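## Task

In cabinet AU38, reseat the LC fibre jumper in switch port 27, which is the third of the switch's six fibre ports counting from the left as the robot looks at the rack. Draw its plug completely out, then push it back into that same port until it latches. Do not unlatch or remove any other plug, and do not press, squeeze or tug hard on one. Never force a plug in, out or sideways in a port. Do not kink or crush any jumper cord, do not yank on its far end, and leave no cord sharply bent. The jumper must not end up looped or snagged around other cables.

## Robot and tools

Robot: two arms, left_arm (the robot's own left, on the +y side; not the image side) and right_arm (-y side), each with a parallel two-finger gripper and a wrist camera. Bases in the scene frame: left_arm at (+0.106, +0.296, +1.346) m, right_arm at (+0.106, -0.296, +1.346) m.

Frames. Reported positions use the scene frame: origin on the floor under the centre of the robot's foot, +x forward, +z up, in metres; orientations are quat_wxyz. The rack may stand at an angle. Motion offsets are NOT in the scene frame: each arm's offsets run along that arm's own Hand target axes. On the gripper, +z points out along the fingers and the fingers open and close along y. end_effector_position sits between the pads, about 1 cm short of the fingertips. Printed poses can be off by a few centimetres, more at long reach.

The 14-number row (used by execute_actions and move): one list covering both arms, always all 14 numbers, each in [-1, 1]. Order: dx, dy, dz, rx, ry, rz, opening for left_arm, then the same seven for right_arm. dx..rz are an offset (not a pose) from that arm's Hand target as it stood when the action or move began; 1.0 equals 0.6 m for dx/dy/dz and 180 degrees for rx/ry/rz, which together form one rotation vector. Offsets add up across calls: sending the same offset twice moves twice. All zeros in an arm's six pose numbers re-asks for its current Hand target. Opening is absolute, not an offset: +1 fully open (0.094 m), -1 closed. Sending 0 for opening commands half-open, so to leave a gripper alone repeat its present command (see Tool commands).

execute_actions(actions, cameras): actions is a list of actions; each action is a table of up to 15 rows, one per 1/30 s control step; a short table repeats its final row to fill 15 steps. Every row counts from the action's starting Hand target, not from the row before. An empty list returns state plus camera images. cameras: list of names, ["all"], [] or null.

move(target, speed, blend, opening_speed, grip_force, blocking, cameras): straight-line path to one row, or through a list of up to 15 rows; every row in the list is an offset from the same starting Hand targets. speed: m/s, 0.002 to 4.3, default 0.25 (rotation up to twice that in rad/s); one value or one per target. blend: metres of corner rounding per target, default 0 (stop at each). opening_speed: ≥0.2 per second on the -1..+1 scale; use it to close gently. grip_force: newtons per pad, 10 to 50, persists; low values close slowly. blocking=false returns after about 0.5 s while the move continues. Paths ignore obstacles and the other arm; faster moves stray more and hit harder; all paths end together, capped at 10 s. The result adds a move: line: done, off_target, moving, held or fault, plus limits (paced = pose clipped, held = steps withheld). done means within 10 mm and 2 degrees; neither done nor off_target proves contact or its absence.

wait(seconds 0 to 10): lets time pass holding commands; a running move continues. stop(): brakes a running move. zoom_image(camera, region [x0,y0,x1,y1], at most 504x504 px) enlarges part of the newest image of cam_head_left, cam_head_right, cam_left_wrist or cam_right_wrist. read_manual gives only licence texts. finished_scene(scene 1 or 2) ends the scene irreversibly; the goal must then hold without the robot.

Cameras: cam_head_left and cam_head_right 504x504; cam_left_wrist and cam_right_wrist 672x504 fisheye.

Results: per arm end_effector_position, end_effector_quat_wxyz, Hand target (last commanded pose after clipping; next offsets count from it), Tool commands, grip_measured (measured opening on the command scale; reads up to ~2.5 mm wide when empty, narrower than a squeezed part), Joint positions (last value is opening in metres), Joint torques (include the arm's own weight; numbers 3 and 4 wrap at ±28 N m), Joint velocities (may be omitted when all within noise), Motor temperatures, and for execute_actions some per-step positions. A MOTOR HOT line appears at 85 °C; at 100 °C an OVER-TEMPERATURE FAULT drops that arm for 30 to 60 s or more.

Behaviour: each step the commanded orientation is clipped to 40 degrees from the measured one. Grippers often rest a few cm short of target from friction or load; another command (even zeros) or the missing distance as an offset closes the gap, while waiting does not. An arm blocked by something keeps pushing until commanded back past its gripper. Route paths around an arm's own base, not near it. The clearance check does not stop grippers or wrist cameras meeting each other.

Avoid: hitting the rack or fixed things hard, any press between the two arms or one gripper closing on the other's fingers, dropping or flinging things, pushing things out of the work area, long stretched holds or pushing at unreachable poses (heat), and any arm stop. For the jumpers: no force on neighbouring plugs, no forcing the plug in a port, no cord kinks, crushing, tight bends, tugging on far ends or tangles.

Each tool is called after ">>>" in YAML: its name, and indented under it one key for each argument.

## Session

>>> execute_actions:
  actions: []

Scene clock: 0.00 s.
left_arm: end_effector_position=(+0.5966, -0.1996, +1.1118) grip_measured=+1.000 end_effector_quat_wxyz=(+0.115, +0.601, +0.457, -0.646) | right_arm: end_effector_position=(+0.6240, -0.3563, +1.0548) grip_measured=+1.000 end_effector_quat_wxyz=(+0.028, -0.192, +0.979, +0.059)
Joint positions: left_arm=[-2.541 2.819 2.467 -1.501 0.95 1.626 0.094] | right_arm=[-1.238 1.922 1.129 -0.307 0.022 -0.582 0.094]
Joint velocities: within noise
Joint torques (N m): no reading
Motor temperatures (°C): left_arm=[29 36 37 26 25 27 28] | right_arm=[30 42 35 27 29 28 28]
Heat: left arm: hottest elbow 37 °C; right arm: hottest shoulder 42 °C.
Hand target: left_arm +0.6038, -0.2014, +1.1170; +0.123, +0.604, +0.455, -0.643 | right_arm +0.6272, -0.3571, +1.0543; +0.031, -0.191, +0.979, +0.058
Tool commands: left_gripper/opening=+1.0 right_gripper/opening=+1.0

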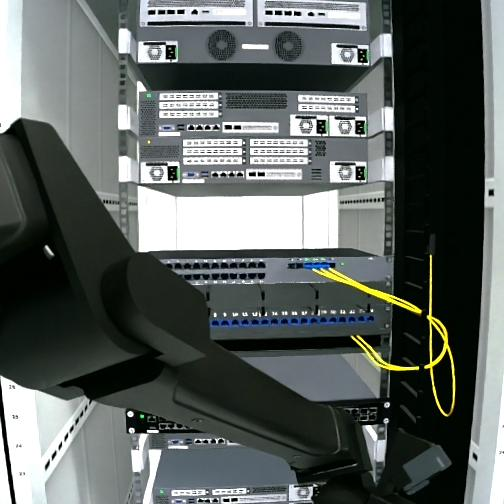

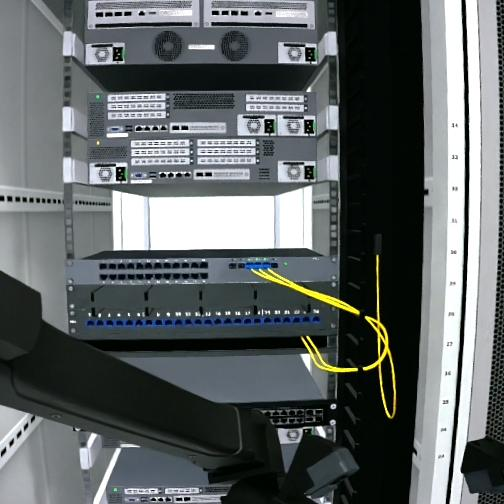

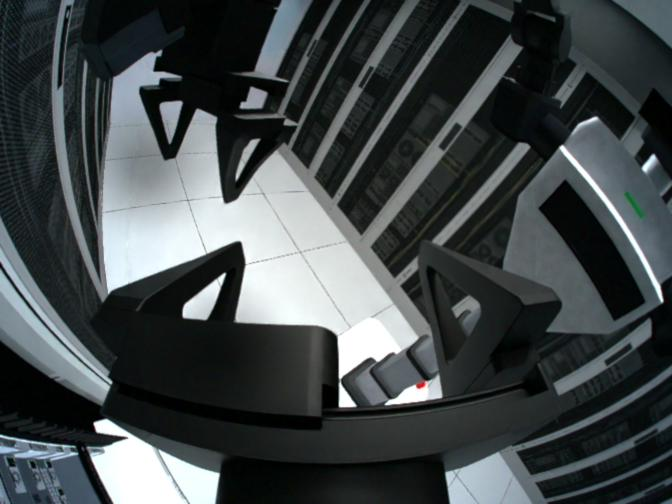

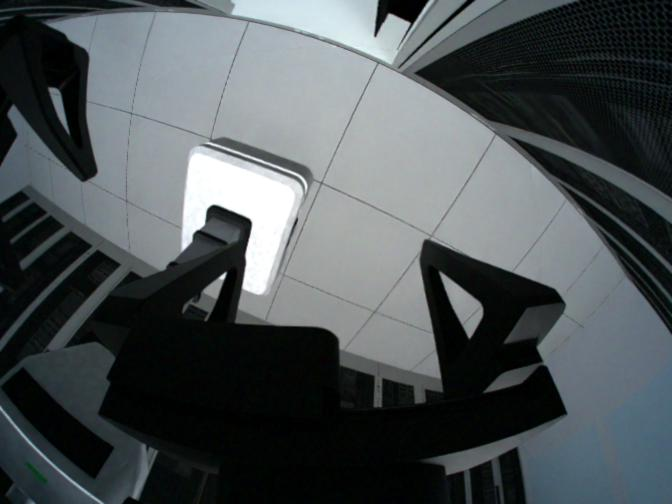

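>>> zoom_image:
  camera: "cam_head_left"
  region: [280, 250, 350, 300]

>>> zoom_image:
  camera: "cam_head_right"
  region: [220, 250, 290, 300]

>>> zoom_image:
  camera: "cam_head_left"
  region: [260, 230, 470, 440]

>>> zoom_image:
  camera: "cam_head_right"
  region: [210, 230, 420, 440]

Scaled by 7.200 from the camera's 504x504 image, which has a finer 720x720 frame.

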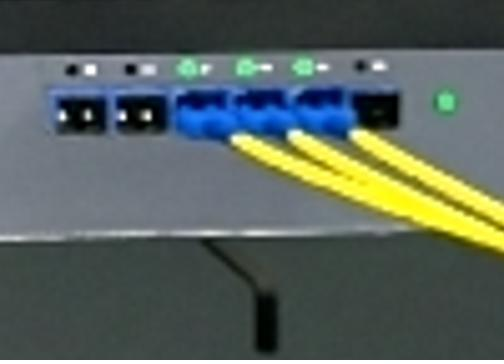

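Scaled by 7.200 from the camera's 504x504 image, which has a finer 720x720 frame.

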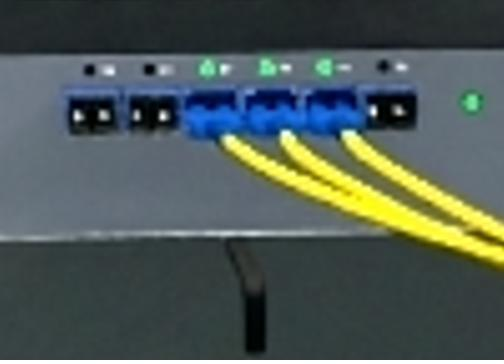

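Scaled by 2.400 from the camera's 504x504 image, which has a finer 720x720 frame.

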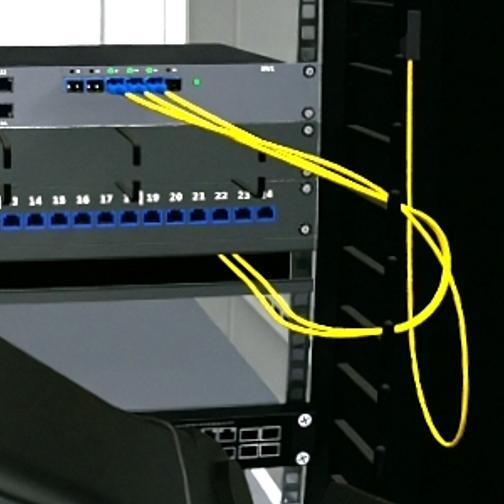

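Scaled by 2.400 from the camera's 504x504 image, which has a finer 720x720 frame.

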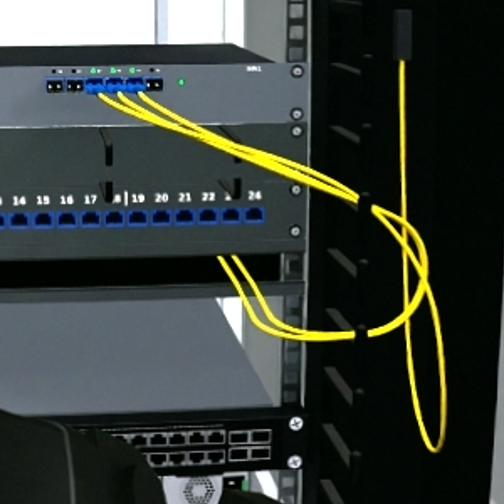

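>>> move:
  target: [-0.3677,-0.2091,-0.381,-0.512,-0.031,-0.063,0,0,0,0,0,0,0,0]
  speed: 0.3
  cameras: ["all"]

Scene clock: 38.77 s.
left_arm: end_effector_position=(+0.7225, -0.0478, +1.3904) grip_measured=+0.002 end_effector_quat_wxyz=(+0.473, +0.267, +0.827, -0.146) | right_arm: end_effector_position=(+0.6240, -0.3563, +1.0548) grip_measured=+0.002 end_effector_quat_wxyz=(+0.028, -0.192, +0.979, +0.059)
Joint positions: left_arm=[-2.702 1.657 1.053 0.325 -0.201 0.404 0.047] | right_arm=[-1.238 1.922 1.129 -0.307 0.022 -0.582 0.047]
Joint torques (N m): left_arm=[-6.71 -12.63 5.55 2.74 0.24 -0.07] | right_arm=[1.9 -17.26 3.21 0.36 -0.16 0.12]
Heat: left arm: hottest shoulder 39 °C; right arm: hottest shoulder 44 °C.
Hand target: left_arm +0.7199, -0.0505, +1.4006; +0.482, +0.259, +0.823, -0.152 | right_arm +0.6272, -0.3571, +1.0543; +0.031, -0.191, +0.979, +0.058
Off the commanded pose: left_arm 0.011 m, 2 deg | right_arm 0.003 m, 0 deg.
move: off_target (left_arm)

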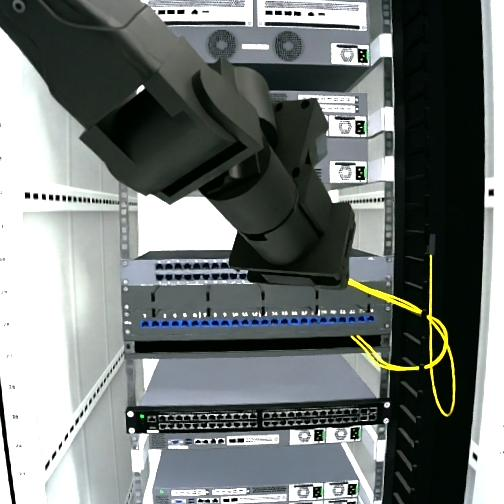

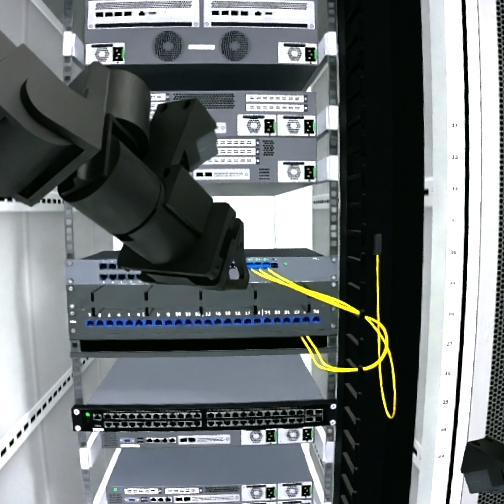

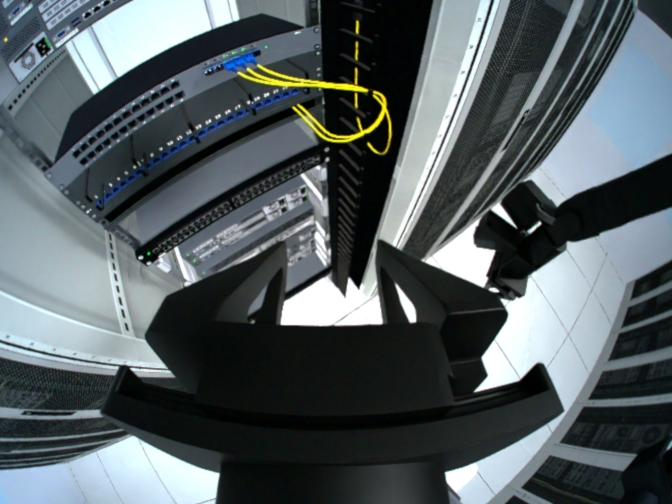

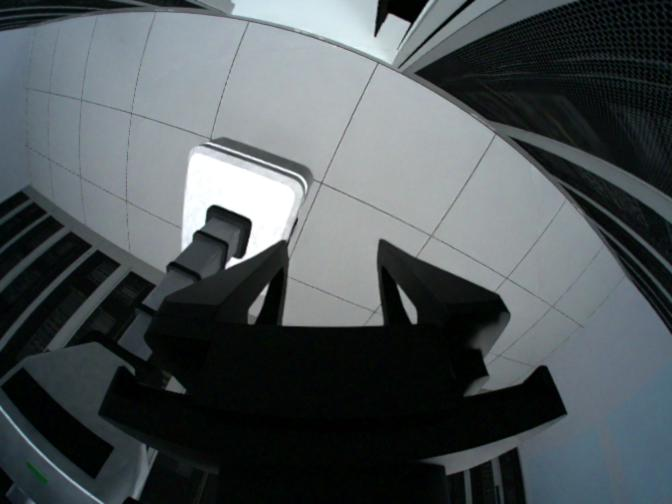

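>>> move:
  target: [0,0,0,0.027,-0.061,-0.167,0,0,0,0,0,0,0,0]
  speed: 0.3
  cameras: []

Scene clock: 45.30 s.
left_arm: end_effector_position=(+0.7198, -0.0547, +1.4114) grip_measured=+0.002 end_effector_quat_wxyz=(+0.493, +0.050, +0.803, -0.330) | right_arm: end_effector_position=(+0.6240, -0.3563, +1.0548) grip_measured=+0.002 end_effector_quat_wxyz=(+0.028, -0.192, +0.979, +0.059)
Joint positions: left_arm=[-2.689 1.681 0.98 0.625 -0.059 -0.093 0.047] | right_arm=[-1.238 1.922 1.129 -0.307 0.022 -0.582 0.047]
Joint torques (N m): left_arm=[-5.01 -10.34 5.12 2.84 0.49 -0.07] | right_arm=[2.02 -16.97 3.21 0.35 -0.16 0.12]
Heat: left arm: hottest shoulder 39 °C; right arm: hottest shoulder 44 °C.
Hand target: left_arm +0.7199, -0.0503, +1.4004; +0.490, +0.041, +0.806, -0.330 | right_arm +0.6272, -0.3571, +1.0543; +0.031, -0.191, +0.979, +0.058
Off the commanded pose: left_arm 0.012 m, 1 deg | right_arm 0.003 m, 0 deg.
move: off_target (left_arm)
No camera images: "cameras" was empty.

>>> move:
  target: [-0.0898,0.086,0.1576,0.054,-0.123,-0.335,-0.2,0,0,0,0,0,0,0]
  speed: 0.3
  cameras: ["all"]

Scene clock: 53.10 s.
left_arm: end_effector_position=(+0.8214, -0.0560, +1.3843) grip_measured=-0.198 end_effector_quat_wxyz=(-0.381, +0.381, -0.604, +0.588) | right_arm: end_effector_position=(+0.6240, -0.3563, +1.0548) grip_measured=+0.002 end_effector_quat_wxyz=(+0.028, -0.192, +0.979, +0.059)
Joint positions: left_arm=[-2.609 1.996 1.241 1.023 -0.062 -1.145 0.038] | right_arm=[-1.238 1.922 1.129 -0.307 0.022 -0.582 0.047]
Joint torques (N m): left_arm=[-6.59 -12.57 8.02 2.86 0.2 0] | right_arm=[1.96 -17.03 3.21 0.36 -0.15 0.12]
Heat: left arm: hottest shoulder 39 °C; right arm: hottest shoulder 44 °C.
Hand target: left_arm +0.8400, -0.0504, +1.3908; +0.393, -0.388, +0.584, -0.595 | right_arm +0.6272, -0.3571, +1.0543; +0.031, -0.191, +0.979, +0.058
Off the commanded pose: left_arm 0.020 m, 3 deg | right_arm 0.003 m, 0 deg.
move: off_target (left_arm)

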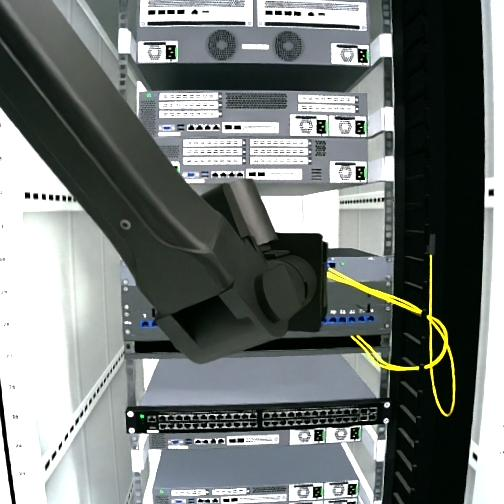

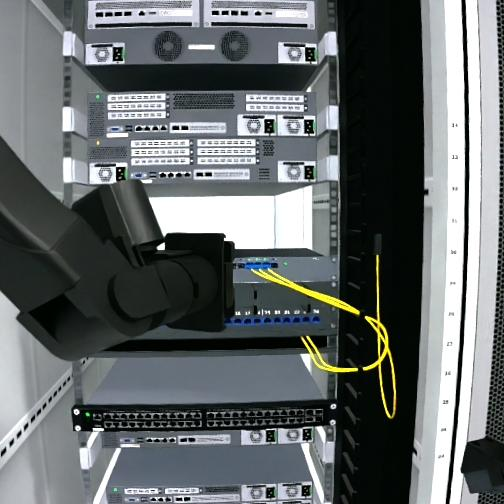

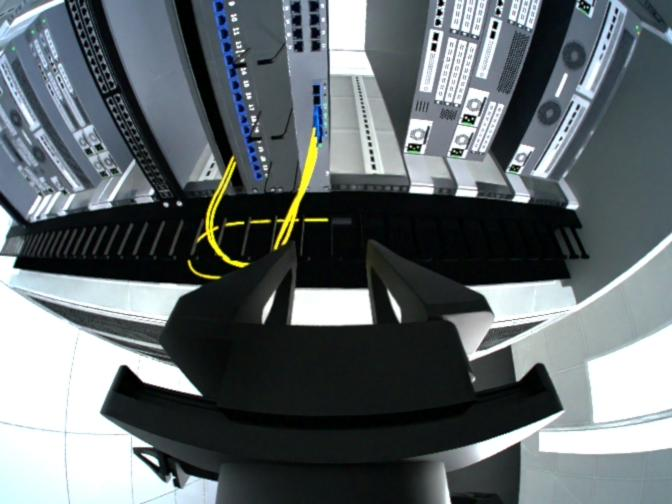

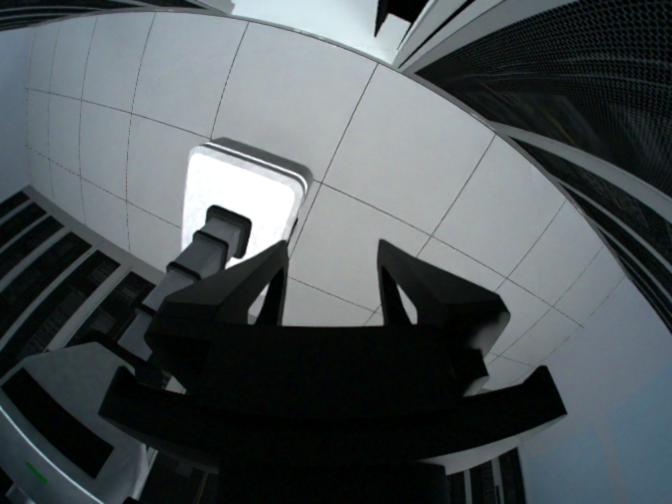

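>>> zoom_image:
  camera: "cam_left_wrist"
  region: [280, 70, 360, 150]

Scaled by 6.300 from the camera's 672x504 image, which has a finer 960x720 frame.

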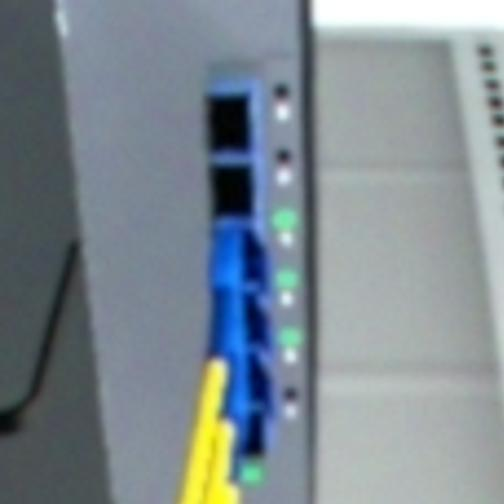

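>>> move:
  target: [-0.0702,0.03,0.1653,0.01,0,0,-0.3,0,0,0,0,0,0,0]
  speed: 0.15
  cameras: ["cam_left_wrist","cam_head_left","cam_head_right"]

>>> zoom_image:
  camera: "cam_left_wrist"
  region: [270, 130, 390, 250]

Scene clock: 71.90 s.
left_arm: end_effector_position=(+0.9308, -0.0547, +1.3709) grip_measured=-0.298 end_effector_quat_wxyz=(-0.394, +0.377, -0.585, +0.600) | right_arm: end_effector_position=(+0.6240, -0.3563, +1.0548) grip_measured=+0.002 end_effector_quat_wxyz=(+0.028, -0.192, +0.979, +0.059)
Joint positions: left_arm=[-2.529 2.161 1.609 0.871 0.019 -1.17 0.033] | right_arm=[-1.238 1.922 1.129 -0.307 0.022 -0.582 0.047]
Joint torques (N m): left_arm=[-8.47 -14.74 9.66 1.59 0.47 0] | right_arm=[2.02 -16.97 3.23 0.36 -0.17 0.13]
Heat: left arm: hottest elbow 40 °C; right arm: hottest shoulder 45 °C.
Hand target: left_arm +0.9479, -0.0507, +1.3743; +0.399, -0.381, +0.575, -0.604 | right_arm +0.6272, -0.3571, +1.0543; +0.031, -0.191, +0.979, +0.058
Off the commanded pose: left_arm 0.018 m, 2 deg | right_arm 0.003 m, 0 deg.
move: off_target (left_arm)
Images, in order (width x height): cam_head_left 504x504, cam_head_right 504x504, cam_left_wrist 672x504.

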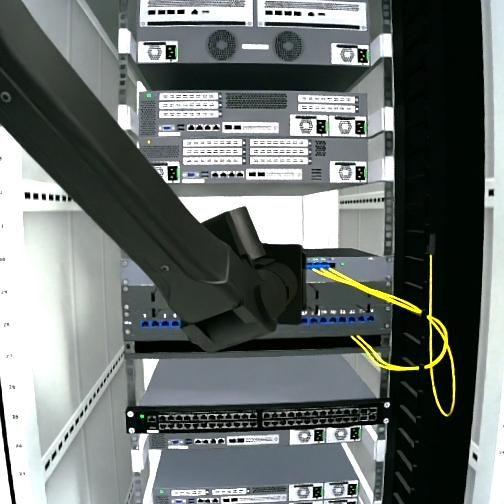

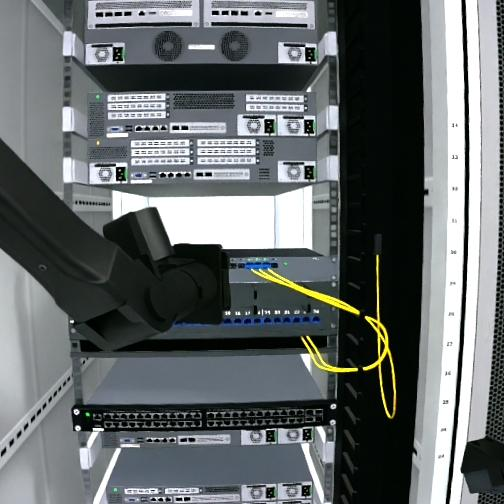

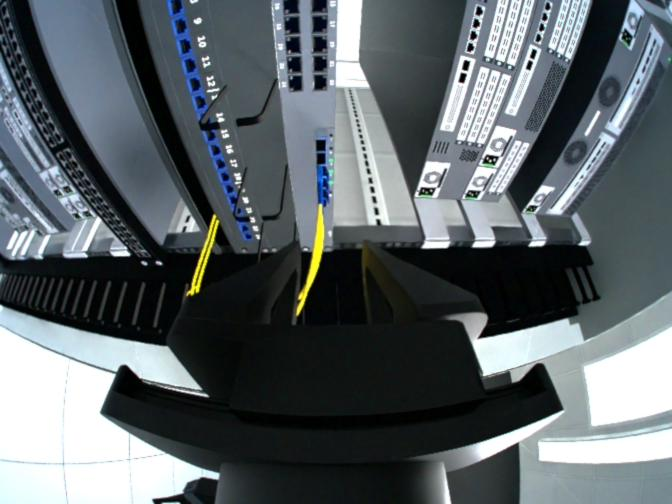

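Scaled by 4.200 from the camera's 672x504 image, which has a finer 960x720 frame.

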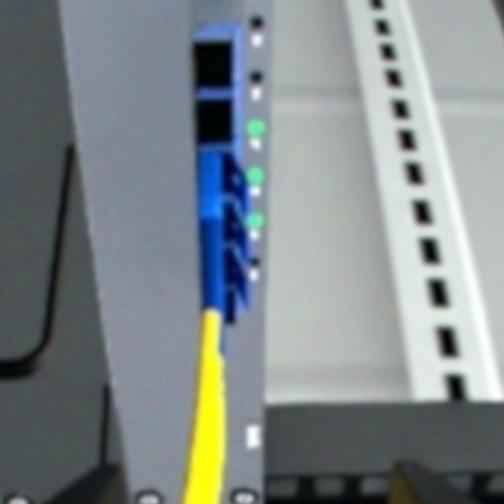

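>>> move:
  target:
    - [0,0,0,0,0,0,-0.3,-0.2608,0.0312,-0.6399,-0.0165,-0.2894,-0.0835,0]
    - [0,0,0,0,0,0,-0.3,-0.6477,0.1768,-0.7269,-0.0165,-0.2894,-0.0835,0]
  speed: 0.25
  blend: 0.05
  cameras: ["all"]

Scene clock: 102.20 s.
left_arm: end_effector_position=(+0.9307, -0.0548, +1.3708) grip_measured=-0.298 end_effector_quat_wxyz=(-0.394, +0.377, -0.585, +0.600) | right_arm: end_effector_position=(+0.9180, -0.1746, +1.5189) grip_measured=+0.002 end_effector_quat_wxyz=(+0.451, -0.273, +0.836, +0.154)
Joint positions: left_arm=[-2.529 2.161 1.609 0.871 0.019 -1.17 0.033] | right_arm=[-0.845 1.566 1.645 -0.409 -0.193 -0.516 0.047]
Joint torques (N m): left_arm=[-7.65 -14.86 9.69 1.44 0.44 0.02] | right_arm=[4.89 -18.08 11.56 1.33 -0.26 0.24]
Motor temperatures (°C): left_arm=[30 42 40 26 25 27 28] | right_arm=[30 45 36 27 28 28 28]
Heat: left arm: hottest shoulder 42 °C; right arm: hottest shoulder 45 °C.
Hand target: left_arm +0.9479, -0.0507, +1.3742; +0.399, -0.381, +0.575, -0.604 | right_arm +0.9302, -0.1701, +1.5292; +0.458, -0.269, +0.833, +0.156
Off the commanded pose: left_arm 0.018 m, 2 deg | right_arm 0.017 m, 1 deg.
move: off_target (left_arm, right_arm)

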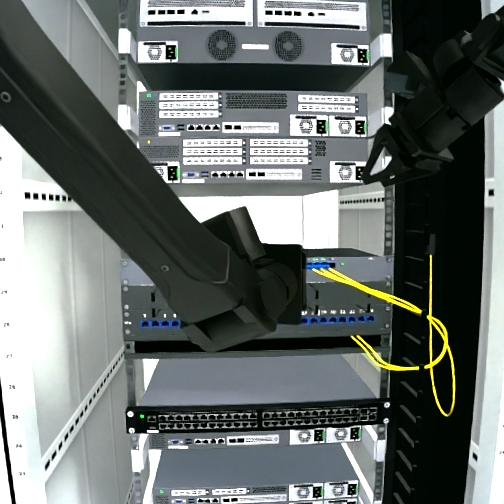

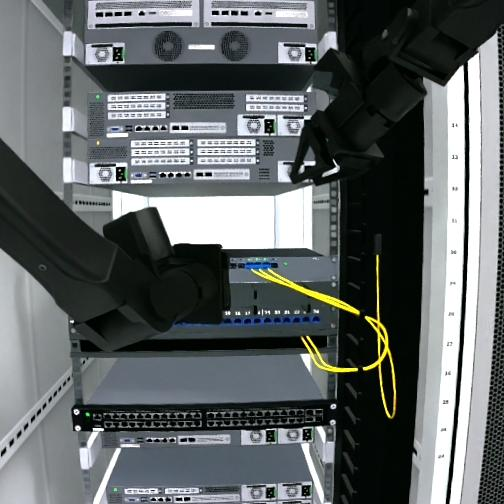

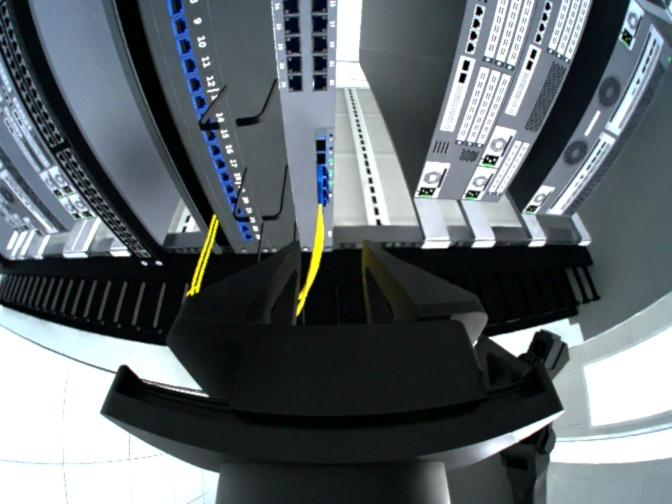

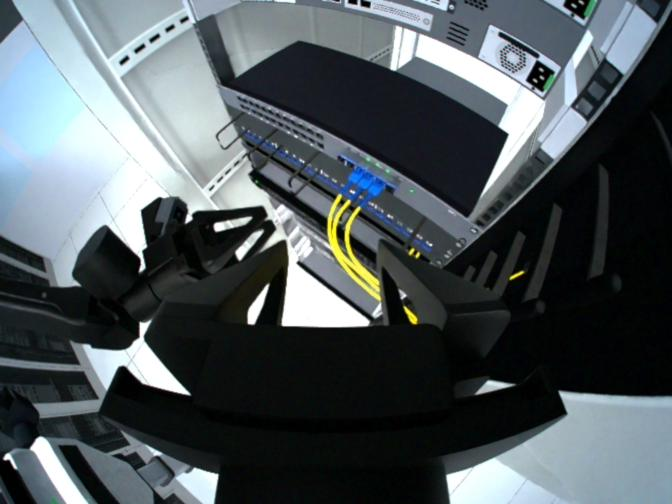

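>>> zoom_image:
  camera: "cam_right_wrist"
  region: [330, 140, 410, 220]

Scaled by 6.300 from the camera's 672x504 image, which has a finer 960x720 frame.

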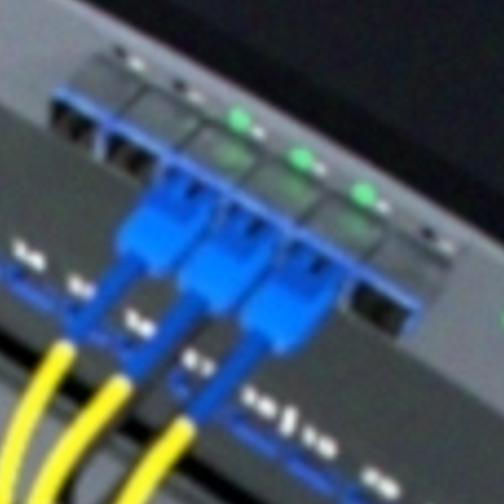

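>>> move:
  target: [-0.0053,0.0147,0.1315,0,0,0,-0.3,0,0,0,0,0,0,0]
  speed: 0.08
  cameras: ["cam_left_wrist","cam_right_wrist"]

>>> zoom_image:
  camera: "cam_left_wrist"
  region: [280, 190, 390, 290]

>>> zoom_image:
  camera: "cam_right_wrist"
  region: [320, 140, 420, 240]

Scene clock: 131.93 s.
left_arm: end_effector_position=(+1.0026, -0.0886, +1.3646) grip_measured=-0.298 end_effector_quat_wxyz=(-0.391, +0.377, -0.587, +0.600) | right_arm: end_effector_position=(+0.9180, -0.1746, +1.5189) grip_measured=+0.002 end_effector_quat_wxyz=(+0.451, -0.273, +0.836, +0.154)
Joint positions: left_arm=[-2.528 2.336 1.984 0.665 0.024 -1.172 0.033] | right_arm=[-0.845 1.566 1.645 -0.409 -0.193 -0.516 0.047]
Joint torques (N m): left_arm=[-8.7 -16.91 10.91 1.46 0.45 -0.01] | right_arm=[4.89 -18.14 11.64 1.32 -0.27 0.22]
Heat: left arm: hottest shoulder 42 °C; right arm: hottest shoulder 44 °C.
Hand target: left_arm +1.0221, -0.0786, +1.3694; +0.399, -0.381, +0.575, -0.604 | right_arm +0.9302, -0.1701, +1.5291; +0.458, -0.269, +0.833, +0.156
Off the commanded pose: left_arm 0.022 m, 2 deg | right_arm 0.017 m, 1 deg.
move: off_target (left_arm, right_arm)
Images, in order (width x height): cam_left_wrist 672x504, cam_right_wrist 672x504.

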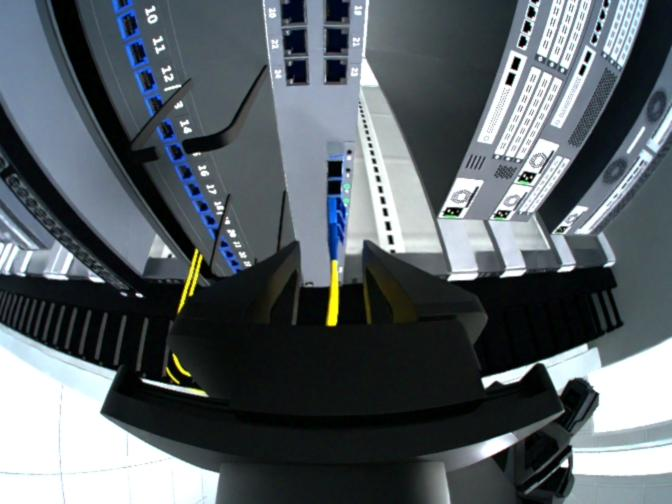

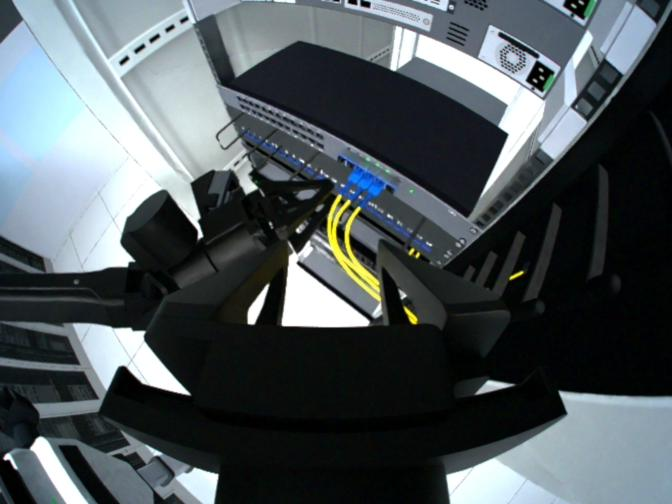

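Scaled by 4.582 from the camera's 672x504 image, which has a finer 960x720 frame.

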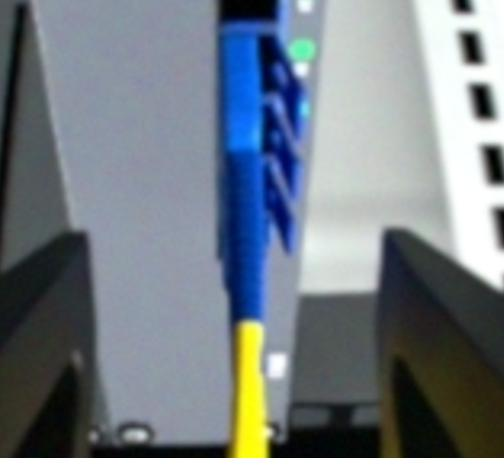

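Scaled by 5.040 from the camera's 672x504 image, which has a finer 960x720 frame.

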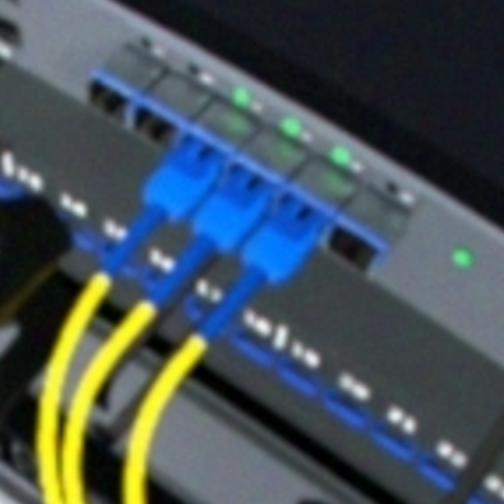

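>>> move:
  target: [-0.0121,0.0006,0.0455,0,0,0,-0.4,0,0,0,0,0,0,0]
  speed: 0.06
  cameras: ["cam_left_wrist","cam_right_wrist"]

>>> zoom_image:
  camera: "cam_left_wrist"
  region: [280, 190, 390, 290]

>>> zoom_image:
  camera: "cam_right_wrist"
  region: [320, 140, 420, 240]

Scene clock: 141.40 s.
left_arm: end_effector_position=(+1.0310, -0.0932, +1.3631) grip_measured=-0.398 end_effector_quat_wxyz=(-0.391, +0.377, -0.588, +0.599) | right_arm: end_effector_position=(+0.9180, -0.1746, +1.5189) grip_measured=+0.002 end_effector_quat_wxyz=(+0.451, -0.273, +0.836, +0.154)
Joint positions: left_arm=[-2.52 2.408 2.148 0.571 0.031 -1.175 0.028] | right_arm=[-0.845 1.566 1.645 -0.409 -0.193 -0.516 0.047]
Joint torques (N m): left_arm=[-8.88 -17.85 11.64 1.76 0.46 0.01] | right_arm=[4.78 -18.2 11.58 1.29 -0.26 0.23]
Motor temperatures (°C): left_arm=[30 41 42 26 25 27 28] | right_arm=[30 44 41 27 28 28 28]
Heat: left arm: hottest elbow 42 °C; right arm: hottest shoulder 44 °C.
Hand target: left_arm +1.0501, -0.0827, +1.3704; +0.399, -0.381, +0.575, -0.604 | right_arm +0.9302, -0.1701, +1.5291; +0.458, -0.269, +0.833, +0.156
Off the commanded pose: left_arm 0.023 m, 2 deg | right_arm 0.017 m, 1 deg.
move: off_target (left_arm, right_arm)
Images, in order (width x height): cam_left_wrist 672x504, cam_right_wrist 672x504.

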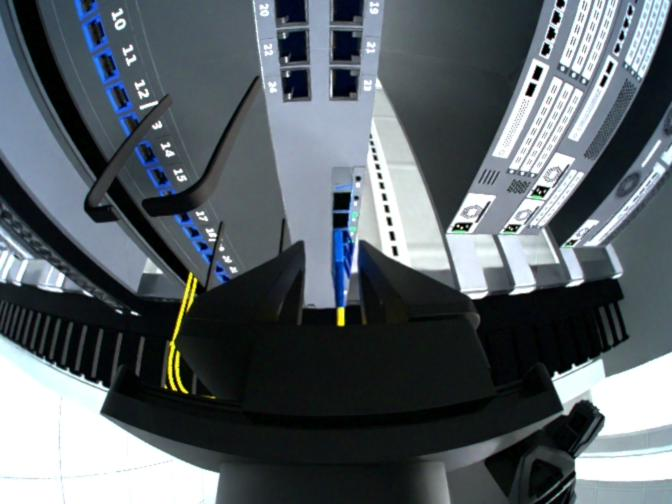

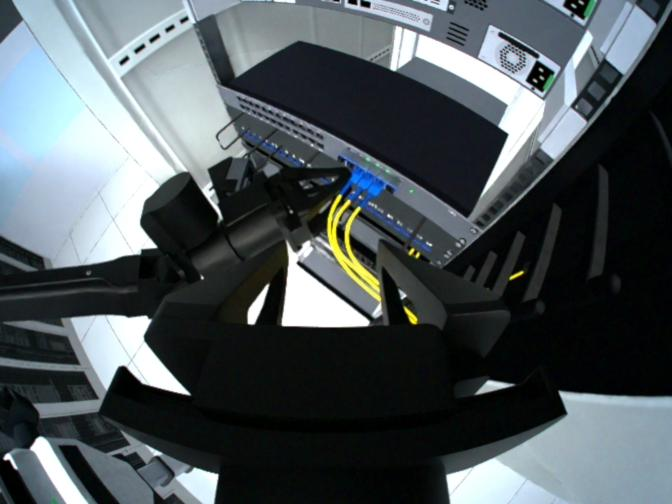

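Scaled by 4.582 from the camera's 672x504 image, which has a finer 960x720 frame.

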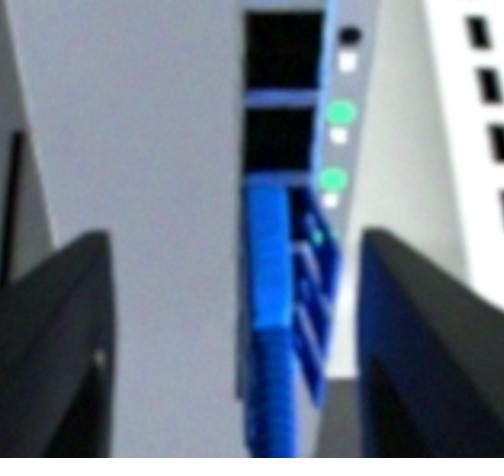

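Scaled by 5.040 from the camera's 672x504 image, which has a finer 960x720 frame.

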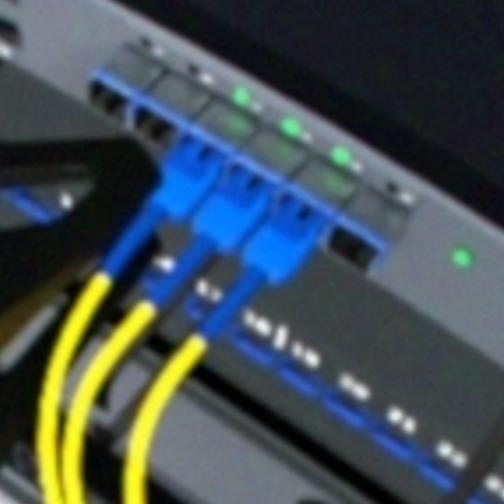

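>>> move:
  target: [0.0023,-0.0097,0.0136,0.0015,0,0,-0.45,0,0,0,0,0,0,0]
  speed: 0.04
  cameras: ["cam_left_wrist","cam_right_wrist"]

>>> zoom_image:
  camera: "cam_left_wrist"
  region: [280, 190, 390, 290]

>>> zoom_image:
  camera: "cam_right_wrist"
  region: [320, 140, 420, 240]

Scene clock: 152.23 s.
left_arm: end_effector_position=(+1.0395, -0.0951, +1.3668) grip_measured=-0.448 end_effector_quat_wxyz=(-0.391, +0.377, -0.587, +0.600) | right_arm: end_effector_position=(+0.9180, -0.1746, +1.5189) grip_measured=+0.002 end_effector_quat_wxyz=(+0.451, -0.273, +0.836, +0.154)
Joint positions: left_arm=[-2.52 2.429 2.203 0.54 0.031 -1.175 0.026] | right_arm=[-0.845 1.566 1.645 -0.409 -0.193 -0.516 0.047]
Joint torques (N m): left_arm=[-9.52 -18.55 11.7 1.51 0.3 0.05] | right_arm=[4.95 -18.08 11.59 1.32 -0.25 0.24]
Heat: left arm: hottest elbow 44 °C; right arm: hottest shoulder 44 °C.
Hand target: left_arm +1.0567, -0.0871, +1.3766; +0.400, -0.380, +0.573, -0.606 | right_arm +0.9302, -0.1701, +1.5291; +0.458, -0.269, +0.833, +0.156
Off the commanded pose: left_arm 0.021 m, 2 deg | right_arm 0.017 m, 1 deg.
move: off_target (left_arm, right_arm)
Images, in order (width x height): cam_left_wrist 672x504, cam_right_wrist 672x504.

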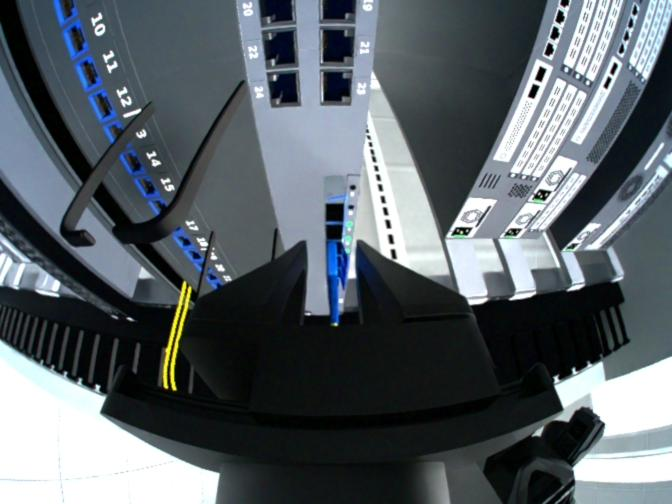

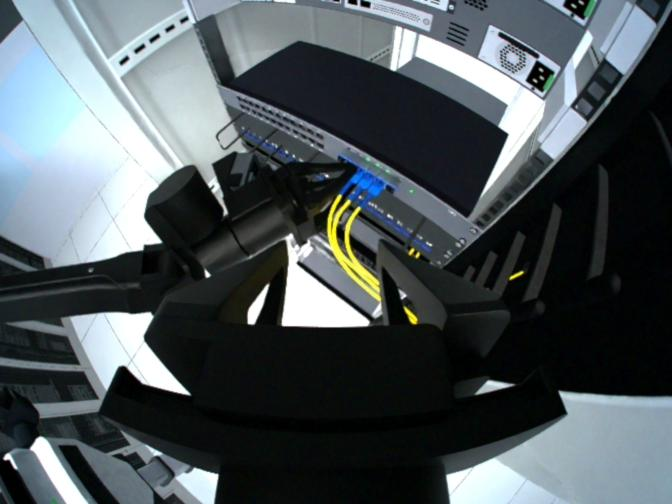

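Scaled by 4.582 from the camera's 672x504 image, which has a finer 960x720 frame.

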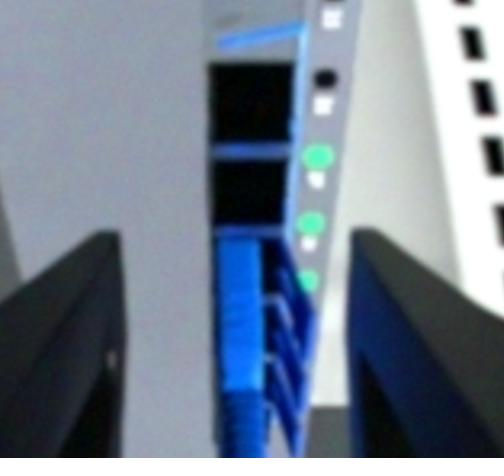

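Scaled by 5.040 from the camera's 672x504 image, which has a finer 960x720 frame.

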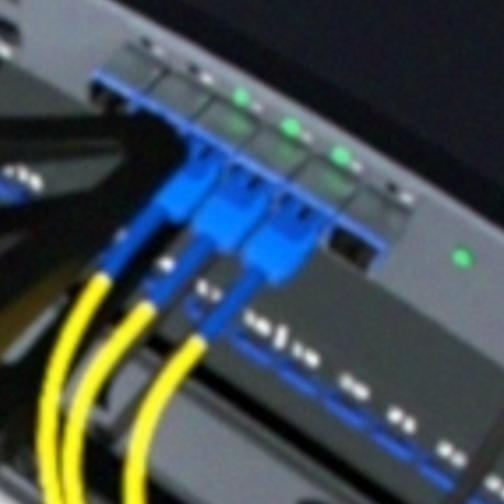

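>>> move:
  target: [0,-0.0066,0,0.004,0,0,-0.5,0,0,0,0,0,0,0]
  speed: 0.04
  cameras: ["cam_left_wrist"]

>>> zoom_image:
  camera: "cam_left_wrist"
  region: [280, 190, 390, 290]

Scene clock: 159.40 s.
left_arm: end_effector_position=(+1.0394, -0.0954, +1.3669) grip_measured=-0.498 end_effector_quat_wxyz=(-0.391, +0.376, -0.588, +0.600) | right_arm: end_effector_position=(+0.9180, -0.1746, +1.5189) grip_measured=+0.002 end_effector_quat_wxyz=(+0.451, -0.273, +0.836, +0.154)
Joint positions: left_arm=[-2.52 2.429 2.203 0.54 0.033 -1.175 0.024] | right_arm=[-0.845 1.566 1.645 -0.409 -0.193 -0.516 0.047]
Joint torques (N m): left_arm=[-9.23 -18.49 11.52 2.14 0.45 0.02] | right_arm=[4.78 -18.2 11.59 1.33 -0.26 0.22]
Heat: left arm: hottest elbow 45 °C; right arm: hottest shoulder 44 °C.
Hand target: left_arm +1.0566, -0.0869, +1.3805; +0.402, -0.378, +0.569, -0.609 | right_arm +0.9302, -0.1701, +1.5291; +0.458, -0.269, +0.833, +0.156
Off the commanded pose: left_arm 0.023 m, 3 deg | right_arm 0.017 m, 1 deg.
move: off_target (left_arm, right_arm)
Images, in order (width x height): cam_left_wrist 672x504.

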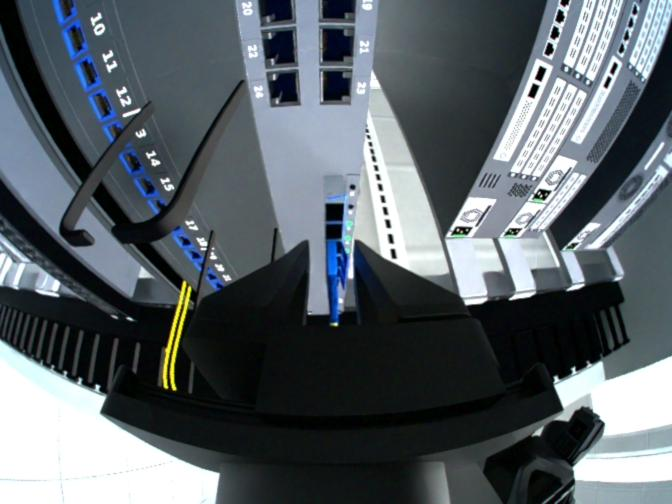

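Scaled by 4.582 from the camera's 672x504 image, which has a finer 960x720 frame.

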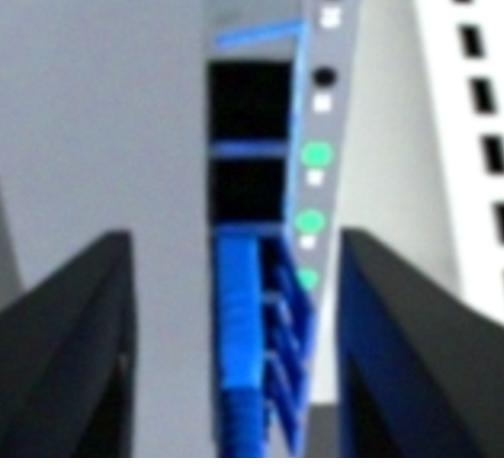

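>>> move:
  target: [0,-0.003,0,0.005,0,0,-0.55,0,0,0,0,0,0,0]
  speed: 0.04
  cameras: ["cam_left_wrist"]

>>> zoom_image:
  camera: "cam_left_wrist"
  region: [280, 190, 390, 290]

Scene clock: 162.07 s.
left_arm: end_effector_position=(+1.0390, -0.0963, +1.3673) grip_measured=-0.548 end_effector_quat_wxyz=(-0.390, +0.374, -0.588, +0.602) | right_arm: end_effector_position=(+0.9180, -0.1746, +1.5189) grip_measured=+0.002 end_effector_quat_wxyz=(+0.451, -0.273, +0.836, +0.154)
Joint positions: left_arm=[-2.52 2.429 2.203 0.54 0.039 -1.175 0.021] | right_arm=[-0.845 1.566 1.645 -0.409 -0.193 -0.516 0.047]
Joint torques (N m): left_arm=[-9.7 -18.26 11.66 2.77 0.41 0.03] | right_arm=[4.89 -18.2 11.59 1.32 -0.26 0.23]
Heat: left arm: hottest elbow 45 °C; right arm: hottest shoulder 44 °C.
Hand target: left_arm +1.0565, -0.0869, +1.3823; +0.405, -0.375, +0.565, -0.614 | right_arm +0.9302, -0.1701, +1.5291; +0.458, -0.269, +0.833, +0.156
Off the commanded pose: left_arm 0.025 m, 3 deg | right_arm 0.017 m, 1 deg.
move: off_target (left_arm, right_arm)
Images, in order (width x height): cam_left_wrist 672x504.

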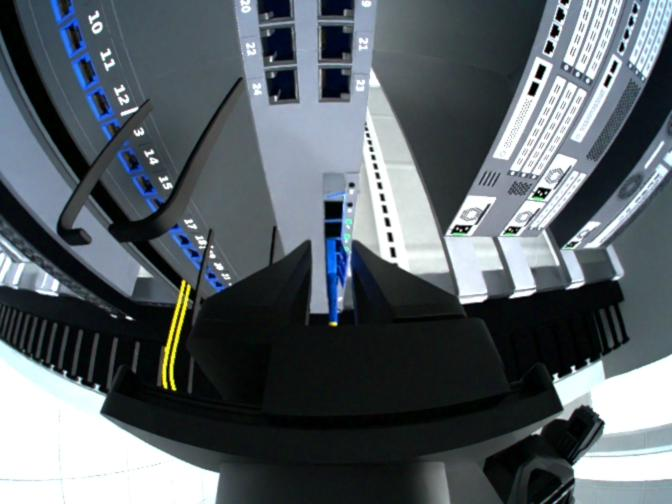

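Scaled by 4.582 from the camera's 672x504 image, which has a finer 960x720 frame.

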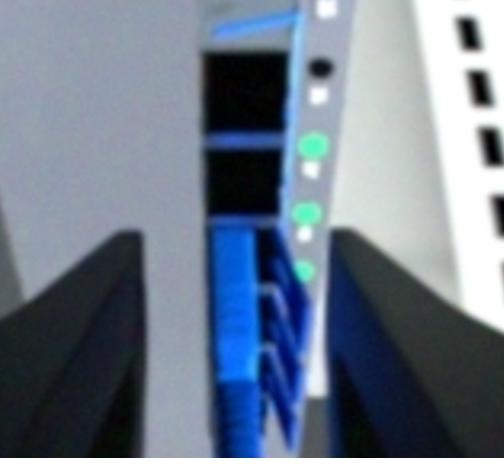

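>>> move:
  target: [0,-0.002,0,0.003,0,0,-0.6,0,0,0,0,0,0,0]
  speed: 0.04
  cameras: ["cam_left_wrist"]

>>> zoom_image:
  camera: "cam_left_wrist"
  region: [280, 190, 390, 290]

Scene clock: 164.67 s.
left_arm: end_effector_position=(+1.0388, -0.0963, +1.3689) grip_measured=-0.598 end_effector_quat_wxyz=(-0.391, +0.372, -0.585, +0.605) | right_arm: end_effector_position=(+0.9180, -0.1746, +1.5189) grip_measured=+0.002 end_effector_quat_wxyz=(+0.451, -0.273, +0.836, +0.154)
Joint positions: left_arm=[-2.52 2.43 2.203 0.549 0.043 -1.175 0.019] | right_arm=[-0.845 1.566 1.645 -0.409 -0.193 -0.516 0.047]
Joint torques (N m): left_arm=[-9.41 -18.32 11.99 3.14 0.43 -0.03] | right_arm=[4.89 -18.2 11.58 1.32 -0.27 0.23]
Heat: left arm: hottest elbow 45 °C; right arm: hottest shoulder 44 °C.
Hand target: left_arm +1.0564, -0.0868, +1.3835; +0.407, -0.373, +0.562, -0.616 | right_arm +0.9302, -0.1701, +1.5291; +0.458, -0.269, +0.833, +0.156
Off the commanded pose: left_arm 0.025 m, 4 deg | right_arm 0.017 m, 1 deg.
move: off_target (left_arm, right_arm)
Images, in order (width x height): cam_left_wrist 672x504.

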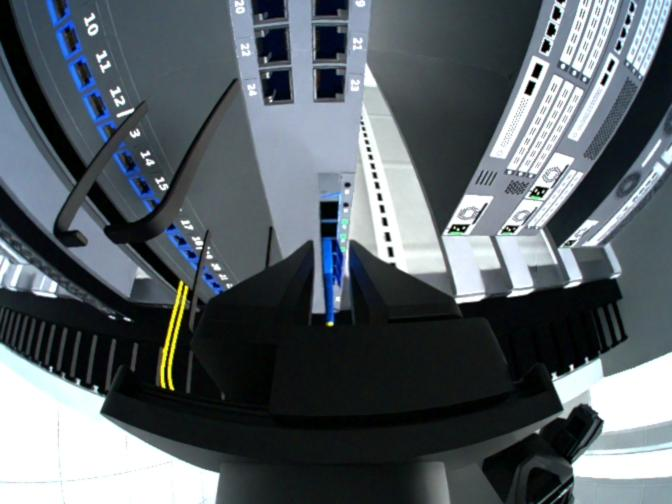

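Scaled by 4.582 from the camera's 672x504 image, which has a finer 960x720 frame.

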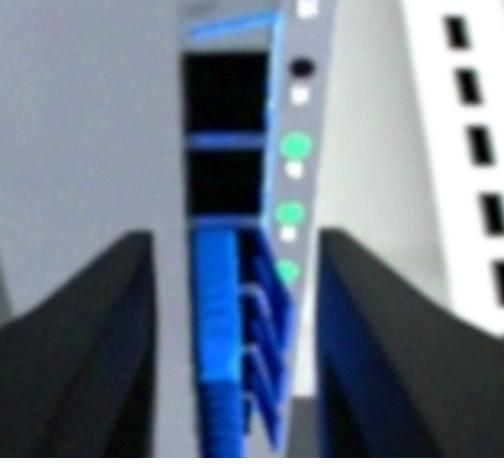

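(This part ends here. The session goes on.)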